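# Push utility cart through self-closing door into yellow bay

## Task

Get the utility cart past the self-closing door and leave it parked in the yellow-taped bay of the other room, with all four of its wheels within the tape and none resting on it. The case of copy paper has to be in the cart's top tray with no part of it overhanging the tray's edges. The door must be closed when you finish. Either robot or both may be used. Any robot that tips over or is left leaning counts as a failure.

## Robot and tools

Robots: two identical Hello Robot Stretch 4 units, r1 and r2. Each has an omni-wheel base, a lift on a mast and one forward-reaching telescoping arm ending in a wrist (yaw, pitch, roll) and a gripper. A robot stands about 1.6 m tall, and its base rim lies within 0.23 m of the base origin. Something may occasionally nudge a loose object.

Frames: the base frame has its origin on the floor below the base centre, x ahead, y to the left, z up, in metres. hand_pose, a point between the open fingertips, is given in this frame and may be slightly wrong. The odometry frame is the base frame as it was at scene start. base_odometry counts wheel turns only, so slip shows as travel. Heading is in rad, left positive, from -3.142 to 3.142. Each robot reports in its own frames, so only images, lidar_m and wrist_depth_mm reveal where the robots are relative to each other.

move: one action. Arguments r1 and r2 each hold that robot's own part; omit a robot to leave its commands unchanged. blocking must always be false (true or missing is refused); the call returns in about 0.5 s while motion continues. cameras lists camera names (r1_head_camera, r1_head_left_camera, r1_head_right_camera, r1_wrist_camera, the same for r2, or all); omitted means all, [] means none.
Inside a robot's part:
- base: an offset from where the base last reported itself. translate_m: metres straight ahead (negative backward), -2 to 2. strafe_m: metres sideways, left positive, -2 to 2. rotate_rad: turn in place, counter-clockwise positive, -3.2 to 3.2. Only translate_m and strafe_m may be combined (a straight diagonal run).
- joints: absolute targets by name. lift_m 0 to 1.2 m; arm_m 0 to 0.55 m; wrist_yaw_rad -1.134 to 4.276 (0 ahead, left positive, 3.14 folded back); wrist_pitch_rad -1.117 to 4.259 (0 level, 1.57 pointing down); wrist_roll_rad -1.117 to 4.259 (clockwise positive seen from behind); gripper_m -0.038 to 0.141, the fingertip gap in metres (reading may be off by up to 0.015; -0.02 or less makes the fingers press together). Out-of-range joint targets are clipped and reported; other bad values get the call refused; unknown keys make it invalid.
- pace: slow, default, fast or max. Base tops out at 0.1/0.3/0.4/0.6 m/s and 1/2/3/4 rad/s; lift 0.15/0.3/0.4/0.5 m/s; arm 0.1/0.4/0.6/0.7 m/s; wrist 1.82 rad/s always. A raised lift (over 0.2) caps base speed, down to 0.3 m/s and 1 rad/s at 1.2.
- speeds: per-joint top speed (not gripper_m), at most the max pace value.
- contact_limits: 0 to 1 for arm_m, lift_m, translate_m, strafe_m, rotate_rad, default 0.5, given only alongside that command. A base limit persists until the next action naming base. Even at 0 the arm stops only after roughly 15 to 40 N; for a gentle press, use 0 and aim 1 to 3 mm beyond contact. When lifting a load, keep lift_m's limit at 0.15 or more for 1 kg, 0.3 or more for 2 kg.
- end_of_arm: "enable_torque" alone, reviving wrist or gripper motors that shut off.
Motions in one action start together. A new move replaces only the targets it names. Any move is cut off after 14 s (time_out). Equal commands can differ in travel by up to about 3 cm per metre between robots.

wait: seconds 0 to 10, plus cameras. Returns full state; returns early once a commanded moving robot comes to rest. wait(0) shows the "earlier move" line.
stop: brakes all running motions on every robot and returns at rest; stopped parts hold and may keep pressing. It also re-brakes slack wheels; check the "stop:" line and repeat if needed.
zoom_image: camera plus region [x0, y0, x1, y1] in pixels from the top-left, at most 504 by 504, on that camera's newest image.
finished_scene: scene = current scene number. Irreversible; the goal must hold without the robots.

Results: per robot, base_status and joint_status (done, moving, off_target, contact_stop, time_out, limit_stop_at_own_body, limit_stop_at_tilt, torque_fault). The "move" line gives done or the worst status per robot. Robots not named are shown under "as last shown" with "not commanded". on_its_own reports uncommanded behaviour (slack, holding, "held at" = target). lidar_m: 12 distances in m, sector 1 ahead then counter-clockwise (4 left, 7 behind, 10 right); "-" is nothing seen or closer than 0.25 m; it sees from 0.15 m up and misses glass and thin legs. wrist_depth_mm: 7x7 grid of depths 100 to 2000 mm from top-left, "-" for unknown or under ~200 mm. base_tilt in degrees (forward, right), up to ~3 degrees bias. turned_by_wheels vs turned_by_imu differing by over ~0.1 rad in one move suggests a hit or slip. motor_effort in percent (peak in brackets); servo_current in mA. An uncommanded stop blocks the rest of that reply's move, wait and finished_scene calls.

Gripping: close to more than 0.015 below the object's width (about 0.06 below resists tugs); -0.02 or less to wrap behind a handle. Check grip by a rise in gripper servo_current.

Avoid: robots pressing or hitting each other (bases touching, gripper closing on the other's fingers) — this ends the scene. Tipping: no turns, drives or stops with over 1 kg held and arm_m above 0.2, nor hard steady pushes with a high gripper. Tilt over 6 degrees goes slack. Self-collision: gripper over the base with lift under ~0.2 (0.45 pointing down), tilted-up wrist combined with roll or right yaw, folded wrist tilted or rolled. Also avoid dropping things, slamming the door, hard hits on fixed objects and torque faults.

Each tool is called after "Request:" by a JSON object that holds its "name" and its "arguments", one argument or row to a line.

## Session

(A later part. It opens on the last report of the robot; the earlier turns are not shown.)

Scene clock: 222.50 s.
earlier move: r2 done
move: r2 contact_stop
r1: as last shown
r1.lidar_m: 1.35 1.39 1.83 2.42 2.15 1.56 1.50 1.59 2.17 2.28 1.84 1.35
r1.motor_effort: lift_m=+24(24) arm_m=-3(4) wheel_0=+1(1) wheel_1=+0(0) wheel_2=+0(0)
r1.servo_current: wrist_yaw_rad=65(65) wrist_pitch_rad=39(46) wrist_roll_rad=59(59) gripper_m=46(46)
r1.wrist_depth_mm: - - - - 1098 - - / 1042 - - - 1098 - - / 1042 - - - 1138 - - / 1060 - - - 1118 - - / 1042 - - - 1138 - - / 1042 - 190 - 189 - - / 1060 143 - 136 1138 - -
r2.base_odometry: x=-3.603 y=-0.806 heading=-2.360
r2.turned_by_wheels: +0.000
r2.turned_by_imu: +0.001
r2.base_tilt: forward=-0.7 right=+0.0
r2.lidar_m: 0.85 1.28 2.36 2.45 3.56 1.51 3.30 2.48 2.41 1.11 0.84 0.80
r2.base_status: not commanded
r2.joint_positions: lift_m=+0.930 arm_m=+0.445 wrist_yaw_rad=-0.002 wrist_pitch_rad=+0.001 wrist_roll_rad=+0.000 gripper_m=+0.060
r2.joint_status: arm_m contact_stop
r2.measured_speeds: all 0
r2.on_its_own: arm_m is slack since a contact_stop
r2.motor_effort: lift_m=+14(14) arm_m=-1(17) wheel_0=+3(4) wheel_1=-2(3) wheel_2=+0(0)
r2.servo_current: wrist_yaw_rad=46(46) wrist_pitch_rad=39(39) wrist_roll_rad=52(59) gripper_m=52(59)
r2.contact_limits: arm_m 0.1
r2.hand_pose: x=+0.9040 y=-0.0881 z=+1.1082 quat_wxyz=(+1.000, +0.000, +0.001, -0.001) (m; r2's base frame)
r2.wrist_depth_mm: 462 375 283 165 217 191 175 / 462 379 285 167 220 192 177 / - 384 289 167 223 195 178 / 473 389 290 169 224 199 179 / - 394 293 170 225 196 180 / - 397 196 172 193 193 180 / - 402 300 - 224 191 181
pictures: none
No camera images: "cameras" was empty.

Bar depth 0.168. Close.

Request:
{"name": "move", "arguments": {
  "blocking": false,
  "cameras": [],
  "r2": {"joints":{"gripper_m":-0.03,"arm_m":0.445}}
}}

Request:
{"name": "wait", "arguments": {
  "seconds": 1.5,
  "cameras": ["r2_wrist_camera"]
}}

Scene clock: 227.10 s.
earlier move: r2 contact_stop
move: r2 moving
r1: as last shown
r1.lidar_m: 1.33 1.38 1.83 2.41 2.12 1.57 1.48 1.56 2.18 2.28 1.83 1.33
r1.motor_effort: lift_m=+24(24) arm_m=-4(4) wheel_0=+1(1) wheel_1=+0(0) wheel_2=+0(0)
r1.servo_current: wrist_yaw_rad=59(59) wrist_pitch_rad=46(46) wrist_roll_rad=46(59) gripper_m=39(46)
r1.wrist_depth_mm: - - - - 1098 - - / 1042 - - - 1138 - - / 1060 - - - 1138 - - / 1060 - - - 1138 - - / 1042 - - - 1138 - - / 1078 - 190 - 189 - - / 1078 143 - 136 1138 - -
r2.base_odometry: x=-3.603 y=-0.806 heading=-2.360
r2.turned_by_wheels: +0.000
r2.turned_by_imu: +0.000
r2.base_tilt: forward=-0.7 right=+0.1
r2.lidar_m: 0.85 1.26 2.35 2.48 3.56 1.50 3.28 2.48 2.41 1.12 0.84 0.81
r2.base_status: not commanded
r2.joint_positions: lift_m=+0.930 arm_m=+0.445 wrist_yaw_rad=-0.003 wrist_pitch_rad=+0.001 wrist_roll_rad=+0.000 gripper_m=+0.040
r2.joint_status: arm_m earlier contact_stop (moved +0.005 of +0.007); arm_m done; gripper_m moving
r2.measured_speeds: all 0
r2.motor_effort: lift_m=+14(14) arm_m=+5(5) wheel_0=+3(4) wheel_1=-2(2) wheel_2=-1(1)
r2.servo_current: wrist_yaw_rad=46(59) wrist_pitch_rad=39(46) wrist_roll_rad=39(59) gripper_m=117(117)
r2.hand_pose: x=+0.9040 y=-0.0881 z=+1.1082 quat_wxyz=(+1.000, +0.000, +0.001, -0.001) (m; r2's base frame)
r2.wrist_depth_mm: - 377 283 164 217 194 174 / 469 382 285 166 220 191 175 / - 387 287 166 220 193 176 / 484 389 291 167 222 198 178 / - 394 296 168 225 196 179 / - 399 199 169 190 196 180 / - 407 300 - 222 190 180
pictures: none
No camera images: "cameras" was empty.

Scene clock: 228.20 s.
earlier move: r2 done
r1.base_odometry: x=-0.757 y=+1.559 heading=-2.374
r1.turned_by_wheels: +0.000
r1.turned_by_imu: +0.000
r1.base_tilt: forward=-1.6 right=+1.3
r1.lidar_m: 1.34 1.39 1.82 2.41 2.16 1.56 1.49 1.55 2.16 2.27 1.81 1.35
r1.base_status: not commanded
r1.joint_positions: lift_m=+0.930 arm_m=+0.000 wrist_yaw_rad=+0.002 wrist_pitch_rad=+0.002 wrist_roll_rad=+0.000 gripper_m=+0.065
r1.joint_status: not commanded
r1.measured_speeds: all 0
r1.motor_effort: lift_m=+24(24) arm_m=-4(4) wheel_0=+1(1) wheel_1=+0(0) wheel_2=+0(0)
r1.servo_current: wrist_yaw_rad=39(65) wrist_pitch_rad=39(52) wrist_roll_rad=52(65) gripper_m=46(46)
r1.hand_pose: x=+0.4595 y=-0.0868 z=+1.1072 quat_wxyz=(+1.000, +0.000, +0.001, +0.001) (m; r1's base frame)
r1.wrist_depth_mm: - - - - 1098 - - / 1042 - - - 1118 - - / 1025 - - - 1138 - - / 1042 - - - 1138 - - / 1042 - - - 1138 - - / 1060 - 190 - 189 - - / 1042 143 - 137 1138 - -
r2.base_odometry: x=-3.603 y=-0.806 heading=-2.360
r2.turned_by_wheels: +0.000
r2.turned_by_imu: +0.000
r2.base_tilt: forward=-0.6 right=+0.1
r2.lidar_m: 0.86 1.24 2.32 2.48 3.53 1.50 3.28 2.46 2.37 1.11 0.83 0.81
r2.base_status: not commanded
r2.joint_positions: lift_m=+0.930 arm_m=+0.445 wrist_yaw_rad=-0.002 wrist_pitch_rad=+0.001 wrist_roll_rad=+0.000 gripper_m=-0.028
r2.joint_status: all done
r2.measured_speeds: all 0
r2.motor_effort: lift_m=+14(14) arm_m=-1(6) wheel_0=+0(4) wheel_1=-2(2) wheel_2=-1(1)
r2.servo_current: wrist_yaw_rad=46(59) wrist_pitch_rad=39(46) wrist_roll_rad=59(59) gripper_m=117(189)
r2.hand_pose: x=+0.9042 y=-0.0879 z=+1.1082 quat_wxyz=(+1.000, +0.000, +0.001, -0.001) (m; r2's base frame)
r2.wrist_depth_mm: - 379 282 162 216 189 172 / 473 382 283 164 217 189 173 / 473 387 286 164 219 192 175 / - 392 290 165 220 196 - / - 397 291 167 223 194 177 / - 402 185 167 177 191 178 / - 424 329 - 221 184 178
wait: 1.10 of 1.5 s (r2 has come to rest)
pictures: r2_wrist_camera
Images, in order (width x height): r2_wrist_camera 616x392.

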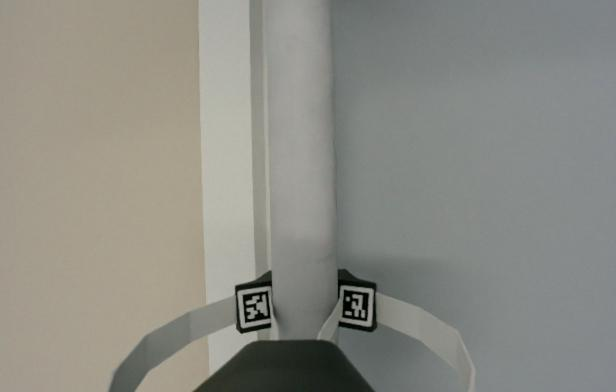

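Request:
{"name": "move", "arguments": {
  "blocking": false,
  "cameras": [],
  "r2": {"base":{"translate_m":-0.13,"strafe_m":0.06},"contact_limits":{"translate_m":0.7},"pace":"slow"}
}}

Request:
{"name": "wait", "arguments": {
  "seconds": 4,
  "cameras": ["r2_wrist_camera"]
}}

Scene clock: 236.13 s.
move: r2 moving
r1: as last shown
r1.lidar_m: 1.36 1.39 1.80 2.41 2.16 1.56 1.50 1.56 2.15 2.27 1.82 1.34
r1.motor_effort: lift_m=+23(24) arm_m=-4(4) wheel_0=+0(1) wheel_1=+0(0) wheel_2=+0(0)
r1.servo_current: wrist_yaw_rad=33(72) wrist_pitch_rad=46(46) wrist_roll_rad=59(59) gripper_m=46(46)
r1.wrist_depth_mm: - - - - 1118 - - / 1042 - - - 1098 - - / 1042 - - - 1138 - - / 1042 - - - 1138 - - / 1060 - - - 1138 - - / 1078 - 190 - 189 - - / 1042 143 - 137 1138 - -
r2.base_odometry: x=-3.590 y=-0.802 heading=-2.359
r2.turned_by_wheels: +0.000
r2.turned_by_imu: -0.021
r2.base_tilt: forward=-0.5 right=+0.0
r2.lidar_m: 0.84 1.25 2.31 2.45 3.43 1.49 3.36 2.48 2.41 1.16 0.85 0.82
r2.base_status: translate_m moving; strafe_m moving
r2.joint_positions: lift_m=+0.930 arm_m=+0.445 wrist_yaw_rad=+0.006 wrist_pitch_rad=+0.001 wrist_roll_rad=+0.000 gripper_m=-0.028
r2.joint_status: not commanded
r2.measured_speeds: translate_m=-0.048 strafe_m=+0.024 rotate_rad=+0.006 lift_m=+0.000 arm_m=+0.000 wrist_yaw_rad=+0.018 wrist_pitch_rad=+0.000 wrist_roll_rad=+0.000
r2.motor_effort: lift_m=+14(14) arm_m=-3(4) wheel_0=-11(17) wheel_1=-10(10) wheel_2=+21(21)
r2.servo_current: wrist_yaw_rad=52(59) wrist_pitch_rad=39(39) wrist_roll_rad=52(52) gripper_m=130(130)
r2.contact_limits: translate_m 0.7
r2.hand_pose: x=+0.9049 y=-0.0856 z=+1.1082 quat_wxyz=(+1.000, +0.000, +0.001, +0.003) (m; r2's base frame)
r2.wrist_depth_mm: - 387 290 162 216 190 172 / - 392 293 163 217 189 173 / - 397 296 165 219 191 175 / - 402 297 167 220 195 - / - 407 300 167 221 193 177 / - 415 186 167 179 192 178 / - 433 336 - 220 189 178
pictures: none
No camera images: "cameras" was empty.

Scene clock: 238.27 s.
earlier move: r2 done
r1.base_odometry: x=-0.757 y=+1.559 heading=-2.374
r1.turned_by_wheels: +0.000
r1.turned_by_imu: +0.000
r1.base_tilt: forward=-1.5 right=+1.2
r1.lidar_m: 1.42 1.38 1.84 2.37 2.15 1.56 1.49 1.57 2.18 2.27 1.86 1.35
r1.base_status: not commanded
r1.joint_positions: lift_m=+0.930 arm_m=+0.000 wrist_yaw_rad=+0.002 wrist_pitch_rad=+0.002 wrist_roll_rad=+0.000 gripper_m=+0.065
r1.joint_status: not commanded
r1.measured_speeds: all 0
r1.motor_effort: lift_m=+23(24) arm_m=-4(4) wheel_0=+1(1) wheel_1=+0(0) wheel_2=+0(0)
r1.servo_current: wrist_yaw_rad=39(72) wrist_pitch_rad=46(52) wrist_roll_rad=46(65) gripper_m=39(52)
r1.hand_pose: x=+0.4595 y=-0.0868 z=+1.1072 quat_wxyz=(+1.000, +0.000, +0.001, +0.001) (m; r1's base frame)
r1.wrist_depth_mm: - - - - - - - / 1042 - - - - - - / 1042 - - - 1281 - - / 1078 - - - 1255 - - / 1042 - - - 1308 - - / 1025 - 190 - 189 - - / 1060 143 - 136 - - -
r2.base_odometry: x=-3.469 y=-0.758 heading=-2.359
r2.turned_by_wheels: +0.000
r2.turned_by_imu: -0.009
r2.base_tilt: forward=-0.6 right=+0.1
r2.lidar_m: 0.84 1.43 2.34 2.44 3.44 1.36 3.39 2.49 2.40 1.35 0.96 0.86
r2.base_status: done
r2.joint_positions: lift_m=+0.930 arm_m=+0.445 wrist_yaw_rad=+0.011 wrist_pitch_rad=+0.001 wrist_roll_rad=+0.000 gripper_m=-0.028
r2.joint_status: not commanded
r2.measured_speeds: all 0
r2.motor_effort: lift_m=+14(14) arm_m=-3(4) wheel_0=-3(17) wheel_1=-7(10) wheel_2=+18(27)
r2.servo_current: wrist_yaw_rad=59(78) wrist_pitch_rad=33(46) wrist_roll_rad=46(59) gripper_m=130(137)
r2.contact_limits: translate_m 0.7
r2.hand_pose: x=+0.9053 y=-0.0842 z=+1.1082 quat_wxyz=(+1.000, +0.000, +0.001, +0.006) (m; r2's base frame)
r2.wrist_depth_mm: - - 459 161 219 200 184 / - - 466 163 221 200 185 / - - 466 164 223 200 186 / - - 469 167 223 202 187 / - - 477 166 226 203 186 / - - 182 167 181 204 189 / - - - - 225 199 190
wait: 2.13 of 4 s (r2 has come to rest)
pictures: r2_wrist_camera
Images, in order (width x height): r2_wrist_camera 616x392.

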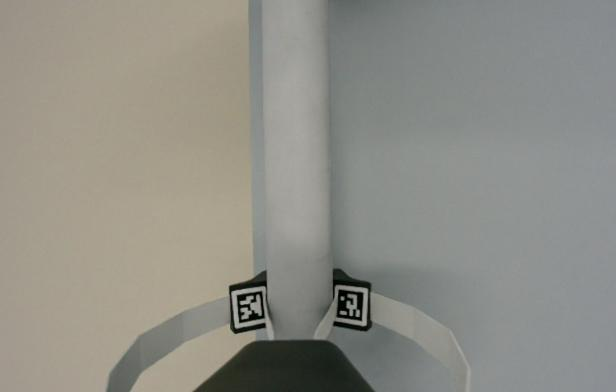

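Request:
{"name": "move", "arguments": {
  "blocking": false,
  "cameras": [],
  "r2": {"base":{"translate_m":-0.131,"strafe_m":0.039},"contact_limits":{"translate_m":0.7},"pace":"slow"}
}}

Request:
{"name": "wait", "arguments": {
  "seconds": 4,
  "cameras": ["r2_wrist_camera"]
}}

Request:
{"name": "move", "arguments": {
  "blocking": false,
  "cameras": [],
  "r2": {"base":{"translate_m":-0.28},"contact_limits":{"translate_m":0.7},"pace":"slow"}
}}

Request:
{"name": "wait", "arguments": {
  "seconds": 5,
  "cameras": ["r2_wrist_camera"]
}}

Scene clock: 245.10 s.
move: r2 moving
r1: as last shown
r1.base_tilt: forward=-1.6 right=+1.3
r1.lidar_m: 1.41 1.39 1.85 2.38 2.15 1.56 1.49 1.58 2.16 2.28 1.83 1.35
r1.motor_effort: lift_m=+23(24) arm_m=-3(4) wheel_0=+1(1) wheel_1=+0(1) wheel_2=+0(0)
r1.servo_current: wrist_yaw_rad=33(65) wrist_pitch_rad=46(46) wrist_roll_rad=52(65) gripper_m=33(46)
r1.wrist_depth_mm: - - - - - - - / 1060 - - - - - - / 1060 - - - 1281 - - / 1042 - - - 1281 - - / 1060 - - - 1281 - - / 1060 - 190 - 189 - - / 1042 143 - 136 - - -
r2.base_odometry: x=-3.457 y=-0.752 heading=-2.359
r2.turned_by_wheels: +0.001
r2.turned_by_imu: +0.001
r2.base_tilt: forward=-0.6 right=+0.1
r2.lidar_m: 0.85 1.45 2.35 2.44 3.41 1.32 3.40 2.50 2.39 1.38 0.96 0.87
r2.base_status: translate_m moving; strafe_m moving
r2.joint_positions: lift_m=+0.930 arm_m=+0.445 wrist_yaw_rad=+0.011 wrist_pitch_rad=+0.001 wrist_roll_rad=+0.000 gripper_m=-0.028
r2.joint_status: not commanded
r2.measured_speeds: translate_m=-0.048 strafe_m=+0.014 rotate_rad=+0.001 lift_m=+0.000 arm_m=+0.000 wrist_yaw_rad=+0.000 wrist_pitch_rad=+0.000 wrist_roll_rad=+0.000
r2.motor_effort: lift_m=+14(14) arm_m=-3(4) wheel_0=-11(11) wheel_1=-8(8) wheel_2=+22(22)
r2.servo_current: wrist_yaw_rad=78(78) wrist_pitch_rad=33(46) wrist_roll_rad=46(46) gripper_m=130(130)
r2.contact_limits: translate_m 0.7
r2.hand_pose: x=+0.9053 y=-0.0842 z=+1.1082 quat_wxyz=(+1.000, +0.000, +0.001, +0.006) (m; r2's base frame)
r2.wrist_depth_mm: - - 477 162 219 199 186 / - - 477 163 221 200 186 / - - - 164 224 202 189 / - - - 167 224 202 189 / - - - 167 227 204 - / - - 183 168 180 205 190 / - - - - 225 200 191
pictures: none
No camera images: "cameras" was empty.

Scene clock: 247.20 s.
earlier move: r2 done
r1.base_odometry: x=-0.757 y=+1.559 heading=-2.374
r1.turned_by_wheels: +0.000
r1.turned_by_imu: +0.000
r1.base_tilt: forward=-1.6 right=+1.3
r1.lidar_m: 1.46 1.38 1.86 2.41 2.15 1.55 1.48 1.56 2.18 2.27 1.83 1.35
r1.base_status: not commanded
r1.joint_positions: lift_m=+0.930 arm_m=+0.000 wrist_yaw_rad=+0.002 wrist_pitch_rad=+0.002 wrist_roll_rad=+0.000 gripper_m=+0.065
r1.joint_status: not commanded
r1.measured_speeds: all 0
r1.motor_effort: lift_m=+24(24) arm_m=-4(4) wheel_0=+0(1) wheel_1=+0(1) wheel_2=+0(0)
r1.servo_current: wrist_yaw_rad=46(78) wrist_pitch_rad=46(46) wrist_roll_rad=52(65) gripper_m=46(46)
r1.hand_pose: x=+0.4595 y=-0.0868 z=+1.1072 quat_wxyz=(+1.000, +0.000, +0.001, +0.001) (m; r1's base frame)
r1.wrist_depth_mm: - - - - - - - / 1042 - - - - - - / 1042 - - - - - - / 1042 - - - 1397 - - / 1060 - - - - - - / 1060 - 190 - 189 - - / 1060 143 - 137 1138 - -
r2.base_odometry: x=-3.349 y=-0.693 heading=-2.359
r2.turned_by_wheels: -0.001
r2.turned_by_imu: +0.000
r2.base_tilt: forward=-0.6 right=+0.1
r2.lidar_m: 0.84 1.58 2.37 2.49 3.42 1.22 3.36 2.46 2.36 1.52 1.04 0.90
r2.base_status: done
r2.joint_positions: lift_m=+0.930 arm_m=+0.445 wrist_yaw_rad=+0.011 wrist_pitch_rad=+0.001 wrist_roll_rad=+0.000 gripper_m=-0.028
r2.joint_status: not commanded
r2.measured_speeds: all 0
r2.motor_effort: lift_m=+14(14) arm_m=-3(4) wheel_0=-6(11) wheel_1=-7(9) wheel_2=+15(25)
r2.servo_current: wrist_yaw_rad=65(85) wrist_pitch_rad=33(46) wrist_roll_rad=52(59) gripper_m=130(137)
r2.contact_limits: translate_m 0.7
r2.hand_pose: x=+0.9053 y=-0.0842 z=+1.1082 quat_wxyz=(+1.000, +0.000, +0.001, +0.006) (m; r2's base frame)
r2.wrist_depth_mm: - - 258 162 225 209 199 / - - 259 163 228 211 202 / - - 262 165 229 213 202 / - - 260 167 229 213 203 / - - 263 167 231 214 204 / - - 183 167 181 216 205 / - - - - 230 212 206
wait: 2.10 of 4 s (r2 has come to rest)
pictures: r2_wrist_camera
Images, in order (width x height): r2_wrist_camera 616x392.

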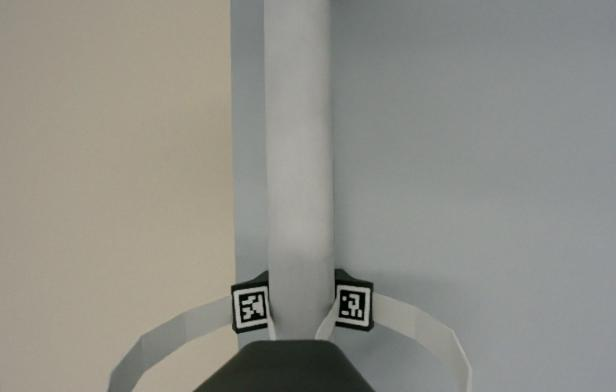

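Scene clock: 247.70 s.
move: r2 moving
r1: as last shown
r1.base_tilt: forward=-1.6 right=+1.2
r1.lidar_m: 1.48 1.40 1.82 2.42 2.14 1.59 1.50 1.57 2.17 2.28 1.84 1.35
r1.motor_effort: lift_m=+23(24) arm_m=-4(4) wheel_0=+0(1) wheel_1=+0(0) wheel_2=+0(0)
r1.servo_current: wrist_yaw_rad=39(65) wrist_pitch_rad=39(52) wrist_roll_rad=52(59) gripper_m=39(52)
r1.wrist_depth_mm: - - - - - - - / 1060 - - - - - - / 1060 - - - - - - / 1042 - - - 1430 - - / 1060 - - - - - - / 1060 - 190 - 189 - - / 1060 143 - 136 1160 - -
r2.base_odometry: x=-3.340 y=-0.685 heading=-2.358
r2.turned_by_wheels: +0.001
r2.turned_by_imu: +0.001
r2.base_tilt: forward=-0.6 right=+0.1
r2.lidar_m: 0.83 1.61 2.37 2.52 3.45 1.21 3.34 2.47 2.35 1.54 1.07 0.90
r2.base_status: translate_m moving
r2.joint_positions: lift_m=+0.930 arm_m=+0.445 wrist_yaw_rad=+0.011 wrist_pitch_rad=+0.001 wrist_roll_rad=+0.000 gripper_m=-0.028
r2.joint_status: not commanded
r2.measured_speeds: translate_m=-0.049 strafe_m=+0.000 rotate_rad=+0.002 lift_m=+0.000 arm_m=+0.000 wrist_yaw_rad=+0.000 wrist_pitch_rad=+0.000 wrist_roll_rad=+0.000
r2.motor_effort: lift_m=+14(14) arm_m=-3(4) wheel_0=-6(11) wheel_1=-7(10) wheel_2=+21(21)
r2.servo_current: wrist_yaw_rad=65(72) wrist_pitch_rad=39(46) wrist_roll_rad=52(52) gripper_m=117(137)
r2.contact_limits: translate_m 0.7
r2.hand_pose: x=+0.9053 y=-0.0842 z=+1.1082 quat_wxyz=(+1.000, +0.000, +0.001, +0.006) (m; r2's base frame)
r2.wrist_depth_mm: - - 257 162 224 210 200 / - - 258 163 227 211 202 / - - 260 165 229 213 203 / - - 263 166 230 213 204 / - - 264 167 232 214 204 / - - 182 168 180 216 206 / - - - - 230 213 206
pictures: none
No camera images: "cameras" was empty.

Scene clock: 251.27 s.
earlier move: r2 done
r1.base_odometry: x=-0.757 y=+1.559 heading=-2.374
r1.turned_by_wheels: +0.000
r1.turned_by_imu: +0.000
r1.base_tilt: forward=-1.6 right=+1.3
r1.lidar_m: 1.53 1.40 1.83 2.40 2.15 1.57 1.49 1.57 2.14 2.29 1.88 1.36
r1.base_status: not commanded
r1.joint_positions: lift_m=+0.930 arm_m=+0.000 wrist_yaw_rad=+0.002 wrist_pitch_rad=+0.002 wrist_roll_rad=+0.000 gripper_m=+0.065
r1.joint_status: not commanded
r1.measured_speeds: all 0
r1.motor_effort: lift_m=+23(24) arm_m=-4(4) wheel_0=+0(1) wheel_1=+0(1) wheel_2=+0(0)
r1.servo_current: wrist_yaw_rad=52(72) wrist_pitch_rad=46(52) wrist_roll_rad=46(65) gripper_m=46(52)
r1.hand_pose: x=+0.4595 y=-0.0868 z=+1.1072 quat_wxyz=(+1.000, +0.000, +0.001, +0.001) (m; r1's base frame)
r1.wrist_depth_mm: - - - - - - - / 1042 - - - - - - / 1042 - - - - - - / 1042 - - 1661 - - - / 1042 - - - - - - / 1042 - 191 - 191 - - / 1060 143 - 136 - - -
r2.base_odometry: x=-3.151 y=-0.496 heading=-2.357
r2.turned_by_wheels: +0.001
r2.turned_by_imu: +0.006
r2.base_tilt: forward=-0.6 right=+0.1
r2.lidar_m: 0.84 1.95 2.52 2.64 1.09 0.99 3.09 2.30 2.22 1.84 1.35 0.96
r2.base_status: done
r2.joint_positions: lift_m=+0.930 arm_m=+0.445 wrist_yaw_rad=+0.015 wrist_pitch_rad=+0.001 wrist_roll_rad=+0.000 gripper_m=-0.028
r2.joint_status: not commanded
r2.measured_speeds: all 0
r2.motor_effort: lift_m=+14(14) arm_m=-3(4) wheel_0=+3(11) wheel_1=-3(10) wheel_2=+20(29)
r2.servo_current: wrist_yaw_rad=91(91) wrist_pitch_rad=39(46) wrist_roll_rad=46(52) gripper_m=124(137)
r2.contact_limits: translate_m 0.7
r2.hand_pose: x=+0.9056 y=-0.0832 z=+1.1082 quat_wxyz=(+1.000, +0.000, +0.001, +0.007) (m; r2's base frame)
r2.wrist_depth_mm: - - 244 164 238 234 233 / 1808 - 245 164 238 236 234 / 1808 - 246 165 241 238 235 / - - 248 166 242 239 237 / 1863 - 249 166 244 240 238 / 1863 - 186 167 181 242 239 / - - 252 - 247 241 241
wait: 3.57 of 5 s (r2 has come to rest)
pictures: r2_wrist_camera
Images, in order (width x height): r2_wrist_camera 616x392.

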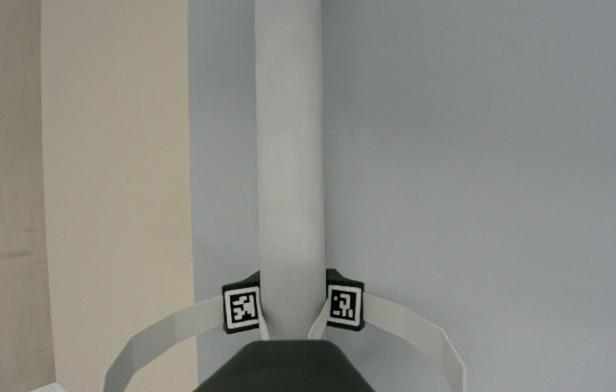

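Request:
{"name": "move", "arguments": {
  "blocking": false,
  "cameras": [],
  "r2": {"base":{"translate_m":-0.26,"strafe_m":-0.09},"contact_limits":{"translate_m":0.7},"pace":"slow"}
}}

Request:
{"name": "wait", "arguments": {
  "seconds": 5,
  "cameras": ["r2_wrist_camera","r2_head_left_camera"]
}}

Request:
{"name": "move", "arguments": {
  "blocking": false,
  "cameras": [],
  "r2": {"base":{"translate_m":-0.22,"strafe_m":-0.177},"contact_limits":{"translate_m":0.7},"pace":"slow"}
}}

Request:
{"name": "wait", "arguments": {
  "seconds": 5,
  "cameras": ["r2_wrist_camera","r2_head_left_camera","r1_head_camera","r2_head_camera","r1_head_right_camera"]
}}

Scene clock: 259.50 s.
move: r2 moving
r1: as last shown
r1.base_tilt: forward=-1.5 right=+1.3
r1.lidar_m: 1.53 1.39 1.83 2.41 2.14 1.56 1.49 1.56 2.16 2.29 1.81 1.34
r1.motor_effort: lift_m=+24(24) arm_m=-4(4) wheel_0=+1(1) wheel_1=+0(0) wheel_2=+0(0)
r1.servo_current: wrist_yaw_rad=39(65) wrist_pitch_rad=33(52) wrist_roll_rad=46(59) gripper_m=39(46)
r1.wrist_depth_mm: - - - - - - - / 1060 - - - - - - / 1042 - - - - - - / 1060 - - 1708 - - - / 1042 - - - - - - / 1078 - 190 - 192 - - / 1078 143 - 137 - - -
r2.base_odometry: x=-3.145 y=-0.484 heading=-2.356
r2.turned_by_wheels: +0.002
r2.turned_by_imu: +0.002
r2.base_tilt: forward=-0.6 right=+0.0
r2.lidar_m: 0.82 1.99 2.53 2.67 1.07 0.94 3.10 2.29 2.21 1.87 1.35 0.96
r2.base_status: translate_m moving; strafe_m moving
r2.joint_positions: lift_m=+0.930 arm_m=+0.445 wrist_yaw_rad=+0.015 wrist_pitch_rad=+0.001 wrist_roll_rad=+0.000 gripper_m=-0.028
r2.joint_status: not commanded
r2.measured_speeds: translate_m=-0.049 strafe_m=-0.016 rotate_rad=-0.002 lift_m=+0.000 arm_m=+0.000 wrist_yaw_rad=+0.000 wrist_pitch_rad=+0.000 wrist_roll_rad=+0.000
r2.motor_effort: lift_m=+14(14) arm_m=-4(4) wheel_0=+1(6) wheel_1=-5(6) wheel_2=+26(26)
r2.servo_current: wrist_yaw_rad=85(91) wrist_pitch_rad=46(46) wrist_roll_rad=52(52) gripper_m=124(130)
r2.contact_limits: translate_m 0.7
r2.hand_pose: x=+0.9056 y=-0.0832 z=+1.1082 quat_wxyz=(+1.000, +0.000, +0.001, +0.007) (m; r2's base frame)
r2.wrist_depth_mm: - - 244 164 237 236 234 / - - 245 164 239 237 235 / 1808 - 246 165 241 238 236 / 1921 - 248 166 243 239 237 / 1863 - 248 167 243 242 239 / 1863 - 186 168 181 242 241 / - - 253 - 247 243 242
pictures: none
No camera images: "cameras" was empty.

Scene clock: 262.97 s.
earlier move: r2 done
r1.base_odometry: x=-0.757 y=+1.559 heading=-2.374
r1.turned_by_wheels: +0.000
r1.turned_by_imu: +0.000
r1.base_tilt: forward=-1.6 right=+1.3
r1.lidar_m: 1.58 1.41 1.81 2.42 2.16 1.57 1.50 1.57 2.19 2.29 1.79 1.34
r1.base_status: not commanded
r1.joint_positions: lift_m=+0.930 arm_m=+0.000 wrist_yaw_rad=+0.002 wrist_pitch_rad=+0.002 wrist_roll_rad=+0.000 gripper_m=+0.065
r1.joint_status: not commanded
r1.measured_speeds: all 0
r1.motor_effort: lift_m=+24(24) arm_m=-3(4) wheel_0=+0(1) wheel_1=+0(0) wheel_2=+0(0)
r1.servo_current: wrist_yaw_rad=39(72) wrist_pitch_rad=46(52) wrist_roll_rad=39(72) gripper_m=39(52)
r1.hand_pose: x=+0.4595 y=-0.0868 z=+1.1072 quat_wxyz=(+1.000, +0.000, +0.001, +0.001) (m; r1's base frame)
r1.wrist_depth_mm: - - - - - - - / 1042 - - - - - - / 1042 - - - - - - / 1060 - - - - - - / 1060 - - - - - - / 1060 - 190 - 191 - - / - 142 - 143 - - -
r2.base_odometry: x=-3.031 y=-0.249 heading=-2.354
r2.turned_by_wheels: +0.001
r2.turned_by_imu: +0.028
r2.base_tilt: forward=-0.6 right=+0.0
r2.lidar_m: 0.84 2.23 2.73 2.90 0.86 0.98 2.71 2.06 2.01 1.99 1.54 1.05
r2.base_status: done
r2.joint_positions: lift_m=+0.930 arm_m=+0.445 wrist_yaw_rad=+0.019 wrist_pitch_rad=+0.001 wrist_roll_rad=+0.000 gripper_m=-0.028
r2.joint_status: not commanded
r2.measured_speeds: all 0
r2.on_its_own: wrist_yaw_rad is at rest, and its servo_current (117 mA) is outside its rest range (0 to 104 mA)
r2.motor_effort: lift_m=+14(15) arm_m=-4(5) wheel_0=+13(17) wheel_1=+3(6) wheel_2=+24(31)
r2.servo_current: wrist_yaw_rad=117(117) wrist_pitch_rad=39(46) wrist_roll_rad=52(59) gripper_m=117(130)
r2.contact_limits: translate_m 0.7
r2.hand_pose: x=+0.9060 y=-0.0820 z=+1.1082 quat_wxyz=(+1.000, +0.000, +0.001, +0.009) (m; r2's base frame)
r2.wrist_depth_mm: - 230 233 163 257 267 277 / - 231 234 164 257 268 278 / - 232 236 169 257 271 279 / - - 237 170 258 271 282 / - - 238 166 262 273 283 / - - 183 167 259 276 285 / - - 240 - 263 279 289
wait: 3.47 of 5 s (r2 has come to rest)
pictures: r2_head_left_camera, r2_wrist_camera
Images, in order (width x height): r2_head_left_camera 420x672, r2_wrist_camera 616x392.

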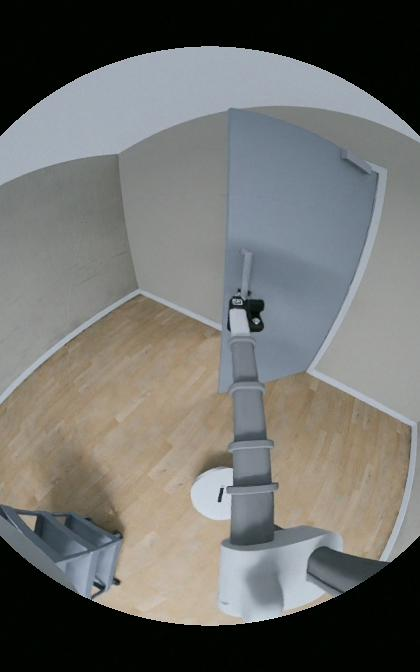

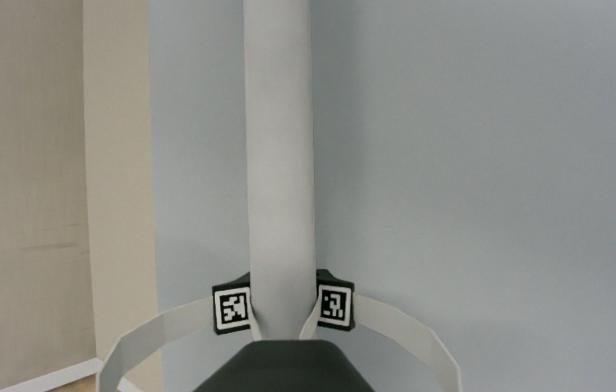

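Scene clock: 263.47 s.
move: r2 moving
r1: as last shown
r1.lidar_m: 1.60 1.40 1.84 2.42 2.15 1.54 1.50 1.55 2.19 2.28 1.84 1.34
r1.motor_effort: lift_m=+24(24) arm_m=-4(4) wheel_0=+1(1) wheel_1=+0(1) wheel_2=+0(0)
r1.servo_current: wrist_yaw_rad=52(59) wrist_pitch_rad=39(46) wrist_roll_rad=39(59) gripper_m=46(46)
r1.wrist_depth_mm: - - - - - - - / 1025 - - - - - - / 1042 - - - - - - / 1042 - - - - - - / 1042 - - - - - - / 1078 - 190 - 192 - - / - 142 - 143 - - -
r2.base_odometry: x=-3.030 y=-0.236 heading=-2.350
r2.turned_by_wheels: +0.004
r2.turned_by_imu: +0.004
r2.base_tilt: forward=-0.6 right=+0.1
r2.lidar_m: 0.85 2.30 2.71 2.92 0.87 1.02 2.68 2.05 2.01 2.01 1.54 1.04
r2.base_status: translate_m moving; strafe_m moving
r2.joint_positions: lift_m=+0.930 arm_m=+0.445 wrist_yaw_rad=+0.019 wrist_pitch_rad=+0.001 wrist_roll_rad=+0.000 gripper_m=-0.028
r2.joint_status: not commanded
r2.measured_speeds: translate_m=-0.039 strafe_m=-0.032 rotate_rad=+0.003 lift_m=+0.000 arm_m=+0.000 wrist_yaw_rad=+0.000 wrist_pitch_rad=+0.000 wrist_roll_rad=+0.000
r2.motor_effort: lift_m=+14(14) arm_m=-5(5) wheel_0=+21(22) wheel_1=-1(2) wheel_2=+30(30)
r2.servo_current: wrist_yaw_rad=104(111) wrist_pitch_rad=39(46) wrist_roll_rad=59(59) gripper_m=111(124)
r2.contact_limits: translate_m 0.7
r2.hand_pose: x=+0.9060 y=-0.0820 z=+1.1082 quat_wxyz=(+1.000, +0.000, +0.001, +0.009) (m; r2's base frame)
r2.wrist_depth_mm: - - 234 163 256 267 279 / - - 234 164 257 268 281 / - - 236 170 257 271 282 / - - 237 170 259 273 282 / - - 238 167 262 273 286 / - - 182 167 260 276 289 / - - 240 - 263 279 290
pictures: none
No camera images: "cameras" was empty.

Scene clock: 267.00 s.
earlier move: r2 done
r1.base_odometry: x=-0.757 y=+1.559 heading=-2.374
r1.turned_by_wheels: +0.000
r1.turned_by_imu: +0.000
r1.base_tilt: forward=-1.6 right=+1.3
r1.lidar_m: 1.65 1.39 1.86 2.40 2.14 1.56 1.51 1.58 2.17 2.28 1.83 1.35
r1.base_status: not commanded
r1.joint_positions: lift_m=+0.930 arm_m=+0.000 wrist_yaw_rad=+0.002 wrist_pitch_rad=+0.002 wrist_roll_rad=+0.000 gripper_m=+0.065
r1.joint_status: not commanded
r1.measured_speeds: all 0
r1.motor_effort: lift_m=+23(24) arm_m=-4(4) wheel_0=+0(1) wheel_1=+0(1) wheel_2=+0(0)
r1.servo_current: wrist_yaw_rad=33(72) wrist_pitch_rad=39(52) wrist_roll_rad=33(72) gripper_m=39(46)
r1.hand_pose: x=+0.4595 y=-0.0868 z=+1.1072 quat_wxyz=(+1.000, +0.000, +0.001, +0.001) (m; r1's base frame)
r1.wrist_depth_mm: - - - - - - - / 1060 - - - - - - / 1042 - - - - - - / 1042 - - - - - - / 1060 - - - - - - / 1098 - 190 - 192 - - / - 141 - 143 - - -
r2.base_odometry: x=-3.002 y=+0.031 heading=-2.350
r2.turned_by_wheels: +0.001
r2.turned_by_imu: +0.109
r2.base_tilt: forward=-0.6 right=+0.0
r2.lidar_m: 0.85 2.72 2.98 0.95 0.91 4.26 2.21 1.77 1.74 1.89 1.51 1.05
r2.base_status: done
r2.joint_positions: lift_m=+0.930 arm_m=+0.445 wrist_yaw_rad=+0.022 wrist_pitch_rad=+0.001 wrist_roll_rad=+0.000 gripper_m=-0.029
r2.joint_status: not commanded
r2.measured_speeds: all 0
r2.on_its_own: wrist_yaw_rad is at rest, and its servo_current (124 mA) is outside its rest range (0 to 104 mA)
r2.motor_effort: lift_m=+14(15) arm_m=-9(9) wheel_0=+26(29) wheel_1=+4(6) wheel_2=+28(31)
r2.servo_current: wrist_yaw_rad=124(143) wrist_pitch_rad=46(46) wrist_roll_rad=39(59) gripper_m=104(124)
r2.contact_limits: translate_m 0.7
r2.hand_pose: x=+0.9064 y=-0.0812 z=+1.1082 quat_wxyz=(+1.000, +0.000, +0.001, +0.011) (m; r2's base frame)
r2.wrist_depth_mm: - 226 229 166 264 282 298 / - 227 230 249 264 282 298 / - 228 231 250 265 283 301 / - - 232 252 266 286 303 / - - 234 167 268 287 306 / - - 178 168 266 287 309 / - 229 236 - 268 298 310
wait: 3.53 of 5 s (r2 has come to rest)
pictures: r1_head_camera, r1_head_right_camera, r2_head_camera, r2_head_left_camera, r2_wrist_camera
Images, in order (width x height): r1_head_camera 420x560, r1_head_right_camera 420x672, r2_head_camera 420x560, r2_head_left_camera 420x672, r2_wrist_camera 616x392.

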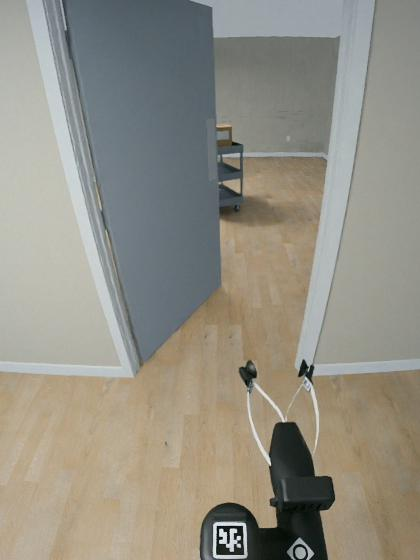

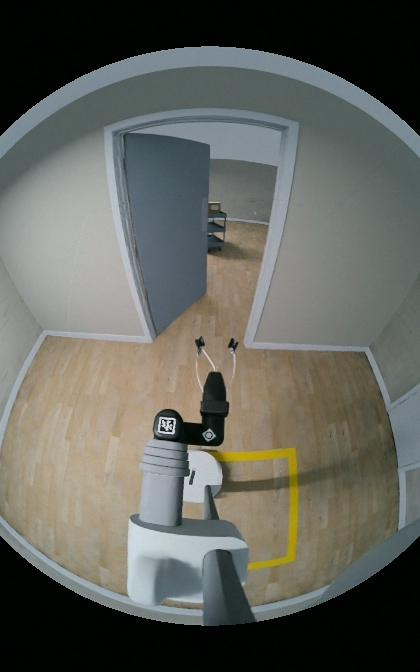

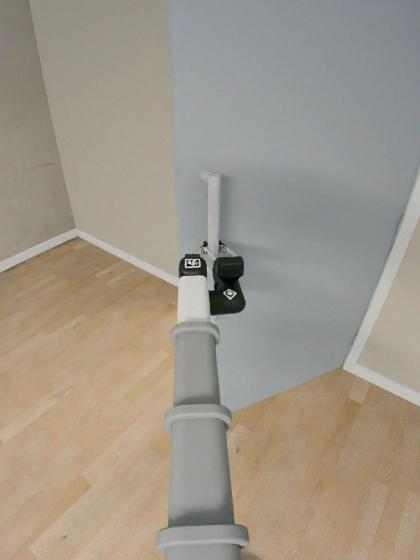

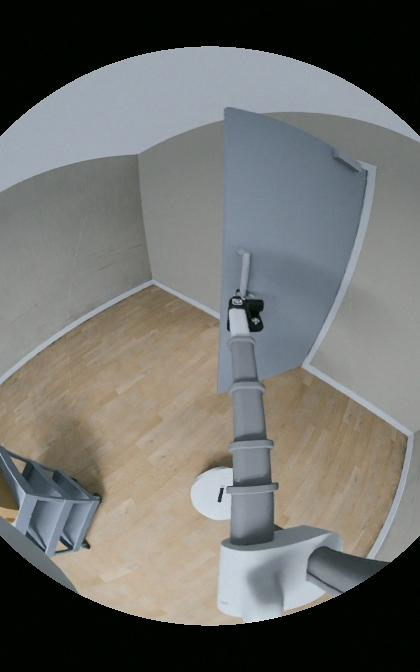

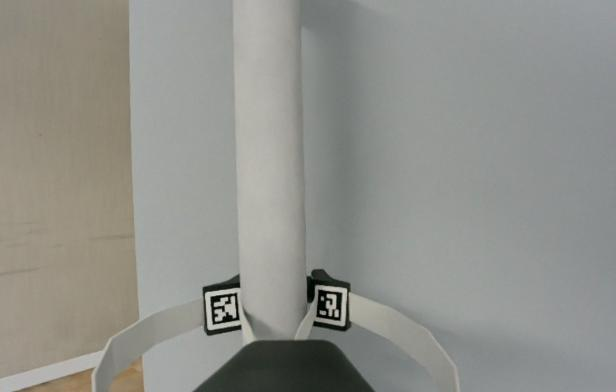

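Request:
{"name": "move", "arguments": {
  "blocking": false,
  "cameras": [],
  "r2": {"base":{"translate_m":-0.14,"strafe_m":-0.08},"contact_limits":{"translate_m":0.7},"pace":"slow"}
}}

Request:
{"name": "wait", "arguments": {
  "seconds": 4,
  "cameras": ["r2_wrist_camera","r1_head_camera"]
}}

Scene clock: 309.00 s.
move: r2 moving
r1: as last shown
r1.lidar_m: 1.63 1.38 1.85 2.41 2.17 1.56 1.50 1.57 2.19 2.28 1.81 1.33
r1.motor_effort: lift_m=+24(24) arm_m=-4(4) wheel_0=+0(1) wheel_1=+0(0) wheel_2=+0(0)
r1.servo_current: wrist_yaw_rad=46(59) wrist_pitch_rad=39(52) wrist_roll_rad=52(52) gripper_m=39(46)
r1.wrist_depth_mm: - - - - - - - / 1060 - - - - - - / 1025 - - - - - - / 1042 - - - - - - / 1042 - - - - - - / 1060 - 190 - 192 - - / - 142 - 143 - - -
r2.base_odometry: x=-2.999 y=+0.045 heading=-2.346
r2.turned_by_wheels: +0.003
r2.turned_by_imu: +0.016
r2.base_tilt: forward=-0.6 right=+0.0
r2.lidar_m: 0.85 2.79 3.00 0.92 0.95 4.17 2.14 1.76 1.74 1.87 1.54 1.07
r2.base_status: translate_m moving; strafe_m moving
r2.joint_positions: lift_m=+0.930 arm_m=+0.445 wrist_yaw_rad=+0.022 wrist_pitch_rad=+0.001 wrist_roll_rad=+0.000 gripper_m=-0.029
r2.joint_status: not commanded
r2.measured_speeds: translate_m=-0.050 strafe_m=-0.030 rotate_rad=+0.001 lift_m=+0.000 arm_m=+0.000 wrist_yaw_rad=+0.000 wrist_pitch_rad=+0.000 wrist_roll_rad=+0.000
r2.motor_effort: lift_m=+14(14) arm_m=-9(9) wheel_0=+12(27) wheel_1=-2(3) wheel_2=+28(29)
r2.servo_current: wrist_yaw_rad=137(137) wrist_pitch_rad=39(46) wrist_roll_rad=46(59) gripper_m=98(104)
r2.contact_limits: translate_m 0.7
r2.hand_pose: x=+0.9064 y=-0.0812 z=+1.1082 quat_wxyz=(+1.000, +0.000, +0.001, +0.011) (m; r2's base frame)
r2.wrist_depth_mm: - - 228 163 263 281 300 / - - 229 163 264 282 297 / - - 231 164 264 283 303 / - - 234 170 266 285 304 / - - 234 165 268 286 304 / - - 183 166 267 289 310 / - - 235 - 270 297 310
pictures: none
No camera images: "cameras" was empty.

Scene clock: 311.27 s.
earlier move: r2 done
r1.base_odometry: x=-0.757 y=+1.559 heading=-2.374
r1.turned_by_wheels: +0.000
r1.turned_by_imu: +0.000
r1.base_tilt: forward=-1.6 right=+1.3
r1.lidar_m: 1.69 1.40 1.81 2.42 2.14 1.55 1.51 1.58 2.18 2.27 1.86 1.34
r1.base_status: not commanded
r1.joint_positions: lift_m=+0.930 arm_m=+0.000 wrist_yaw_rad=+0.002 wrist_pitch_rad=+0.002 wrist_roll_rad=+0.000 gripper_m=+0.065
r1.joint_status: not commanded
r1.measured_speeds: all 0
r1.motor_effort: lift_m=+23(24) arm_m=-4(4) wheel_0=+0(1) wheel_1=+0(0) wheel_2=+0(0)
r1.servo_current: wrist_yaw_rad=59(65) wrist_pitch_rad=39(52) wrist_roll_rad=46(65) gripper_m=39(46)
r1.hand_pose: x=+0.4595 y=-0.0868 z=+1.1072 quat_wxyz=(+1.000, +0.000, +0.001, +0.001) (m; r1's base frame)
r1.wrist_depth_mm: - - - - - - - / 1042 - - - - - - / 1042 - - - - - - / 1025 - - - - - - / 1042 - - - - - - / 1042 - 190 - 192 - - / - 142 - 152 - - -
r2.base_odometry: x=-2.961 y=+0.187 heading=-2.347
r2.turned_by_wheels: -0.001
r2.turned_by_imu: +0.008
r2.base_tilt: forward=-0.7 right=+0.1
r2.lidar_m: 0.85 2.90 3.11 0.98 1.06 3.79 1.96 1.63 1.59 1.81 1.59 1.10
r2.base_status: done
r2.joint_positions: lift_m=+0.930 arm_m=+0.445 wrist_yaw_rad=+0.022 wrist_pitch_rad=+0.001 wrist_roll_rad=+0.000 gripper_m=-0.029
r2.joint_status: not commanded
r2.measured_speeds: all 0
r2.on_its_own: wrist_yaw_rad is at rest, and its servo_current (137 mA) is outside its rest range (0 to 104 mA)
r2.motor_effort: lift_m=+14(14) arm_m=-9(10) wheel_0=+12(27) wheel_1=+3(4) wheel_2=+21(29)
r2.servo_current: wrist_yaw_rad=137(137) wrist_pitch_rad=46(46) wrist_roll_rad=39(65) gripper_m=98(111)
r2.contact_limits: translate_m 0.7
r2.hand_pose: x=+0.9064 y=-0.0812 z=+1.1082 quat_wxyz=(+1.000, +0.000, +0.001, +0.011) (m; r2's base frame)
r2.wrist_depth_mm: - 215 224 171 279 314 351 / - 216 225 164 281 317 349 / - 217 226 165 282 317 359 / - 221 230 170 283 319 359 / - 222 229 166 285 322 362 / - 222 183 166 282 325 364 / - 222 229 - 289 338 368
wait: 2.27 of 4 s (r2 has come to rest)
pictures: r1_head_camera, r2_wrist_camera
Images, in order (width x height): r1_head_camera 420x560, r2_wrist_camera 616x392.

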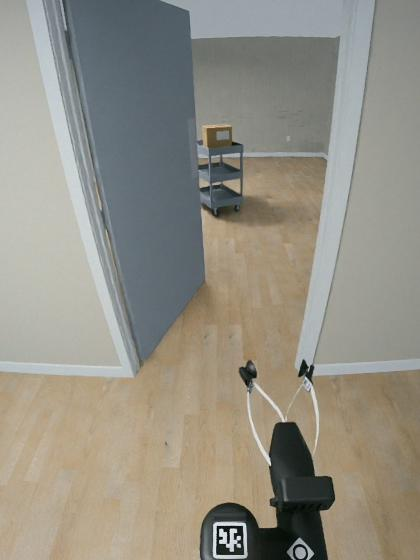

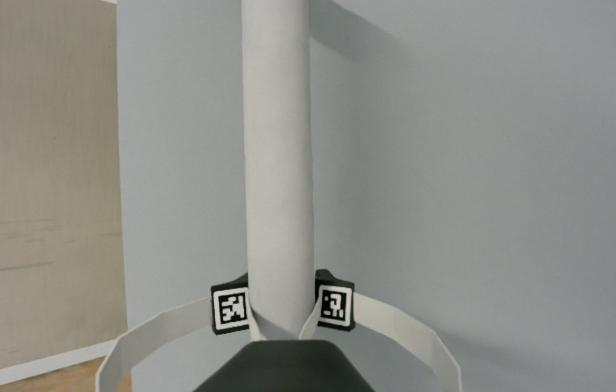

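Request:
{"name": "move", "arguments": {
  "blocking": false,
  "cameras": [],
  "r2": {"base":{"translate_m":-0.15,"strafe_m":-0.14},"contact_limits":{"translate_m":0.7},"pace":"slow"}
}}

Request:
{"name": "wait", "arguments": {
  "seconds": 4,
  "cameras": ["r2_wrist_camera","r1_head_camera","r2_head_left_camera"]
}}

Scene clock: 316.77 s.
move: r2 moving
r1: as last shown
r1.base_tilt: forward=-1.6 right=+1.2
r1.lidar_m: 1.68 1.37 1.81 2.40 2.14 1.57 1.49 1.56 2.17 2.30 1.82 1.35
r1.motor_effort: lift_m=+24(24) arm_m=-4(4) wheel_0=+0(1) wheel_1=+0(0) wheel_2=+0(0)
r1.servo_current: wrist_yaw_rad=46(65) wrist_pitch_rad=39(46) wrist_roll_rad=39(65) gripper_m=39(46)
r1.wrist_depth_mm: - - - - - - - / 1042 - - - - - - / 1060 - - - - - - / 1042 - - - - - - / 1025 - - - - - - / 1060 - 190 - 192 - - / - 142 - 152 - - -
r2.base_odometry: x=-2.961 y=+0.200 heading=-2.343
r2.turned_by_wheels: +0.004
r2.turned_by_imu: +0.005
r2.base_tilt: forward=-0.6 right=+0.1
r2.lidar_m: 0.84 2.91 3.14 1.00 1.09 3.75 1.95 1.58 1.60 1.80 1.60 1.12
r2.base_status: translate_m moving; strafe_m moving
r2.joint_positions: lift_m=+0.930 arm_m=+0.445 wrist_yaw_rad=+0.022 wrist_pitch_rad=+0.001 wrist_roll_rad=+0.000 gripper_m=-0.029
r2.joint_status: not commanded
r2.measured_speeds: translate_m=-0.037 strafe_m=-0.034 rotate_rad=-0.001 lift_m=+0.000 arm_m=+0.000 wrist_yaw_rad=+0.000 wrist_pitch_rad=+0.000 wrist_roll_rad=+0.000
r2.motor_effort: lift_m=+14(14) arm_m=-9(10) wheel_0=+19(21) wheel_1=-2(4) wheel_2=+25(25)
r2.servo_current: wrist_yaw_rad=117(137) wrist_pitch_rad=39(46) wrist_roll_rad=52(52) gripper_m=104(104)
r2.contact_limits: translate_m 0.7
r2.hand_pose: x=+0.9064 y=-0.0812 z=+1.1082 quat_wxyz=(+1.000, +0.000, +0.001, +0.011) (m; r2's base frame)
r2.wrist_depth_mm: - 215 226 168 279 317 359 / - 216 225 163 281 317 353 / - 220 229 164 283 319 359 / - 221 229 169 282 320 362 / - 221 230 166 286 324 364 / - 223 185 166 281 329 366 / - - 229 - 289 340 370
pictures: none
No camera images: "cameras" was empty.

Scene clock: 319.57 s.
earlier move: r2 done
r1.base_odometry: x=-0.757 y=+1.559 heading=-2.374
r1.turned_by_wheels: +0.000
r1.turned_by_imu: +0.000
r1.base_tilt: forward=-1.6 right=+1.3
r1.lidar_m: 1.78 1.38 1.84 2.42 2.13 1.58 1.49 1.57 2.18 2.30 1.80 1.32
r1.base_status: not commanded
r1.joint_positions: lift_m=+0.930 arm_m=+0.000 wrist_yaw_rad=+0.002 wrist_pitch_rad=+0.002 wrist_roll_rad=+0.000 gripper_m=+0.065
r1.joint_status: not commanded
r1.measured_speeds: all 0
r1.motor_effort: lift_m=+23(24) arm_m=-4(4) wheel_0=+1(1) wheel_1=+0(1) wheel_2=+0(0)
r1.servo_current: wrist_yaw_rad=46(72) wrist_pitch_rad=46(52) wrist_roll_rad=46(65) gripper_m=46(52)
r1.hand_pose: x=+0.4595 y=-0.0868 z=+1.1072 quat_wxyz=(+1.000, +0.000, +0.001, +0.001) (m; r1's base frame)
r1.wrist_depth_mm: - - - - - - - / 1042 - - - - - - / 1042 - - - - - - / 1060 - - - - - - / 1060 - - - - - - / 1060 - 192 - 191 - - / - 142 - 151 - - -
r2.base_odometry: x=-2.957 y=+0.392 heading=-2.343
r2.turned_by_wheels: +0.001
r2.turned_by_imu: +0.035
r2.base_tilt: forward=-0.7 right=+0.0
r2.lidar_m: 0.85 3.08 3.32 1.11 1.32 3.06 1.69 1.42 1.40 1.62 1.57 1.16
r2.base_status: done
r2.joint_positions: lift_m=+0.930 arm_m=+0.445 wrist_yaw_rad=+0.022 wrist_pitch_rad=+0.001 wrist_roll_rad=+0.000 gripper_m=-0.029
r2.joint_status: not commanded
r2.measured_speeds: all 0
r2.on_its_own: wrist_yaw_rad is at rest, and its servo_current (137 mA) is outside its rest range (0 to 104 mA)
r2.motor_effort: lift_m=+14(14) arm_m=-7(10) wheel_0=+24(29) wheel_1=+5(7) wheel_2=+23(29)
r2.servo_current: wrist_yaw_rad=137(143) wrist_pitch_rad=46(46) wrist_roll_rad=46(59) gripper_m=91(111)
r2.contact_limits: translate_m 0.7
r2.hand_pose: x=+0.9063 y=-0.0812 z=+1.1082 quat_wxyz=(+1.000, +0.000, +0.001, +0.011) (m; r2's base frame)
r2.wrist_depth_mm: - 203 217 166 303 364 - / - 204 223 267 304 362 - / - 208 222 167 304 364 - / - 206 228 271 306 366 - / - 211 224 167 307 368 - / - 204 178 167 303 370 - / - 204 225 - 303 387 -
wait: 2.80 of 4 s (r2 has come to rest)
pictures: r1_head_camera, r2_head_left_camera, r2_wrist_camera
Images, in order (width x height): r1_head_camera 420x560, r2_head_left_camera 420x672, r2_wrist_camera 616x392.

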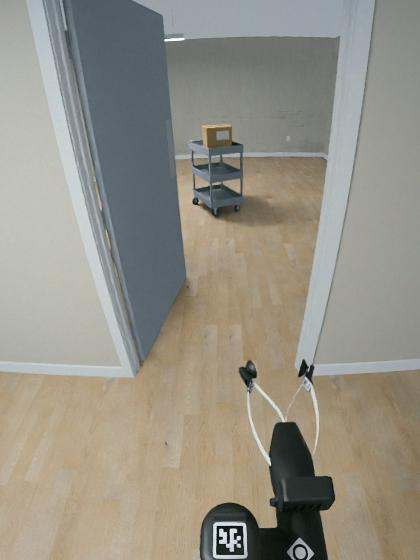

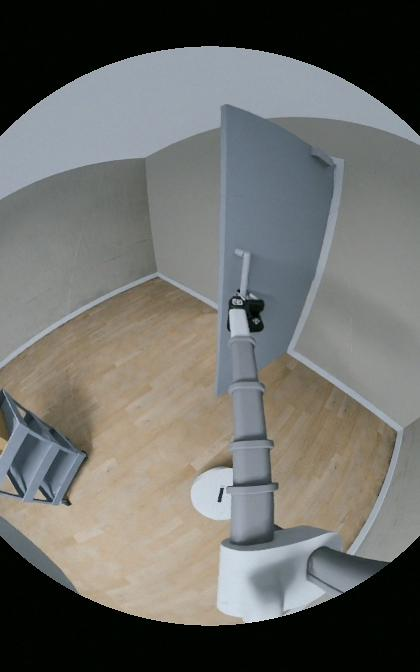

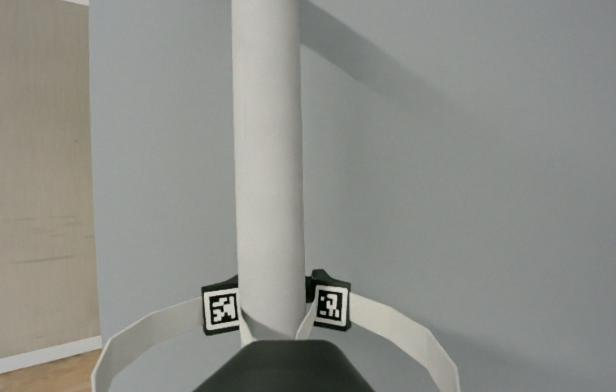

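Request:
{"name": "move", "arguments": {
  "blocking": false,
  "cameras": [],
  "r2": {"base":{"translate_m":-0.14,"strafe_m":-0.12},"contact_limits":{"translate_m":0.7},"pace":"slow"}
}}

Request:
{"name": "wait", "arguments": {
  "seconds": 4,
  "cameras": ["r1_head_camera","r2_head_left_camera"]
}}

Scene clock: 331.60 s.
move: r2 moving
r1: as last shown
r1.lidar_m: 1.82 1.38 1.84 2.42 2.12 1.56 1.50 1.56 2.19 2.28 1.83 1.34
r1.motor_effort: lift_m=+24(24) arm_m=-4(4) wheel_0=+1(1) wheel_1=+0(0) wheel_2=+0(0)
r1.servo_current: wrist_yaw_rad=59(78) wrist_pitch_rad=39(46) wrist_roll_rad=46(65) gripper_m=46(46)
r1.wrist_depth_mm: - - - - - - - / 1042 - - - - - - / 1060 - - - - - - / 1078 - - - - - - / 1025 - - - - - - / 1042 - 191 - 192 - - / - 142 - 152 - - -
r2.base_odometry: x=-2.956 y=+0.405 heading=-2.339
r2.turned_by_wheels: +0.004
r2.turned_by_imu: +0.005
r2.base_tilt: forward=-0.7 right=+0.0
r2.lidar_m: 0.83 3.12 3.35 1.11 1.32 3.01 1.67 1.39 1.40 1.66 1.58 1.17
r2.base_status: translate_m moving; strafe_m moving
r2.joint_positions: lift_m=+0.930 arm_m=+0.445 wrist_yaw_rad=+0.022 wrist_pitch_rad=+0.001 wrist_roll_rad=+0.000 gripper_m=-0.029
r2.joint_status: not commanded
r2.measured_speeds: translate_m=-0.038 strafe_m=-0.034 rotate_rad=+0.001 lift_m=+0.000 arm_m=+0.000 wrist_yaw_rad=+0.000 wrist_pitch_rad=+0.000 wrist_roll_rad=+0.000
r2.motor_effort: lift_m=+14(14) arm_m=-7(7) wheel_0=+25(25) wheel_1=+2(3) wheel_2=+24(26)
r2.servo_current: wrist_yaw_rad=130(150) wrist_pitch_rad=33(39) wrist_roll_rad=46(52) gripper_m=98(104)
r2.contact_limits: translate_m 0.7
r2.hand_pose: x=+0.9063 y=-0.0812 z=+1.1082 quat_wxyz=(+1.000, +0.000, +0.001, +0.011) (m; r2's base frame)
r2.wrist_depth_mm: - 202 220 165 303 366 - / - 204 222 266 306 368 - / - 207 223 165 306 368 - / - 208 227 166 306 368 - / - 209 224 166 309 362 - / - 203 179 167 298 375 - / - 203 225 - 304 389 -
pictures: none
No camera images: "cameras" was empty.

Scene clock: 334.17 s.
earlier move: r2 done
r1.base_odometry: x=-0.757 y=+1.559 heading=-2.374
r1.turned_by_wheels: +0.000
r1.turned_by_imu: +0.000
r1.base_tilt: forward=-1.6 right=+1.3
r1.lidar_m: 2.10 1.39 1.82 2.42 2.13 1.58 1.46 1.56 2.21 2.27 1.83 1.33
r1.base_status: not commanded
r1.joint_positions: lift_m=+0.930 arm_m=+0.000 wrist_yaw_rad=+0.002 wrist_pitch_rad=+0.002 wrist_roll_rad=+0.000 gripper_m=+0.065
r1.joint_status: not commanded
r1.measured_speeds: all 0
r1.motor_effort: lift_m=+23(24) arm_m=-4(4) wheel_0=+1(1) wheel_1=-1(1) wheel_2=+0(0)
r1.servo_current: wrist_yaw_rad=72(78) wrist_pitch_rad=39(52) wrist_roll_rad=46(65) gripper_m=39(46)
r1.hand_pose: x=+0.4595 y=-0.0868 z=+1.1072 quat_wxyz=(+1.000, +0.000, +0.001, +0.001) (m; r1's base frame)
r1.wrist_depth_mm: - - - - - - - / 1042 - - - - - - / 1060 - - - - - - / 1042 - - - - - - / 1060 - - - - - - / 1060 - 192 - 191 - - / - 142 - 151 - - -
r2.base_odometry: x=-2.946 y=+0.575 heading=-2.342
r2.turned_by_wheels: -0.003
r2.turned_by_imu: +0.002
r2.base_tilt: forward=-0.6 right=+0.1
r2.lidar_m: 0.85 3.13 3.51 1.24 1.51 2.64 1.48 1.24 1.23 1.47 1.60 1.29
r2.base_status: done
r2.joint_positions: lift_m=+0.930 arm_m=+0.445 wrist_yaw_rad=+0.022 wrist_pitch_rad=+0.001 wrist_roll_rad=+0.000 gripper_m=-0.029
r2.joint_status: not commanded
r2.measured_speeds: all 0
r2.on_its_own: wrist_yaw_rad is at rest, and its servo_current (137 mA) is outside its rest range (0 to 104 mA)
r2.motor_effort: lift_m=+14(14) arm_m=-7(7) wheel_0=+8(26) wheel_1=-5(5) wheel_2=+14(27)
r2.servo_current: wrist_yaw_rad=137(150) wrist_pitch_rad=39(46) wrist_roll_rad=39(59) gripper_m=91(104)
r2.contact_limits: translate_m 0.7
r2.hand_pose: x=+0.9063 y=-0.0812 z=+1.1082 quat_wxyz=(+1.000, +0.000, +0.001, +0.011) (m; r2's base frame)
r2.wrist_depth_mm: - 188 224 163 351 - - / - 189 219 163 353 - - / - 190 225 164 351 - - / - 190 226 166 351 - - / - 190 225 166 353 - 842 / - 186 187 167 180 - - / - 186 215 - 373 - -
wait: 2.57 of 4 s (r2 has come to rest)
pictures: r1_head_camera, r2_head_left_camera
Images, in order (width x height): r1_head_camera 420x560, r2_head_left_camera 420x672.

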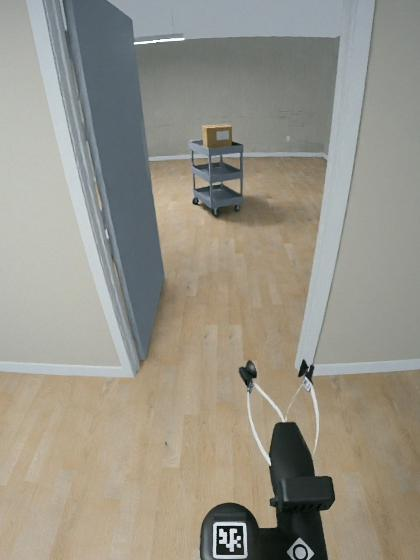

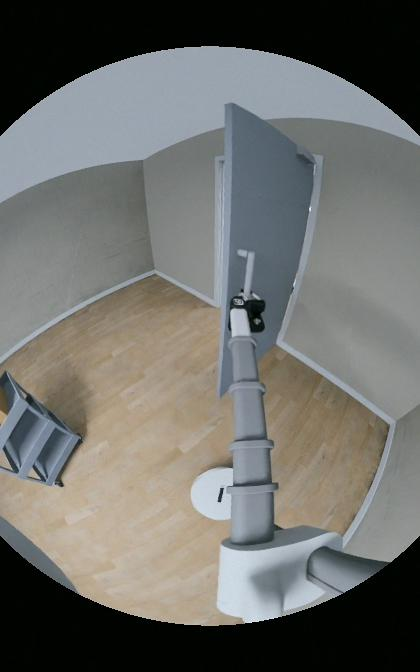

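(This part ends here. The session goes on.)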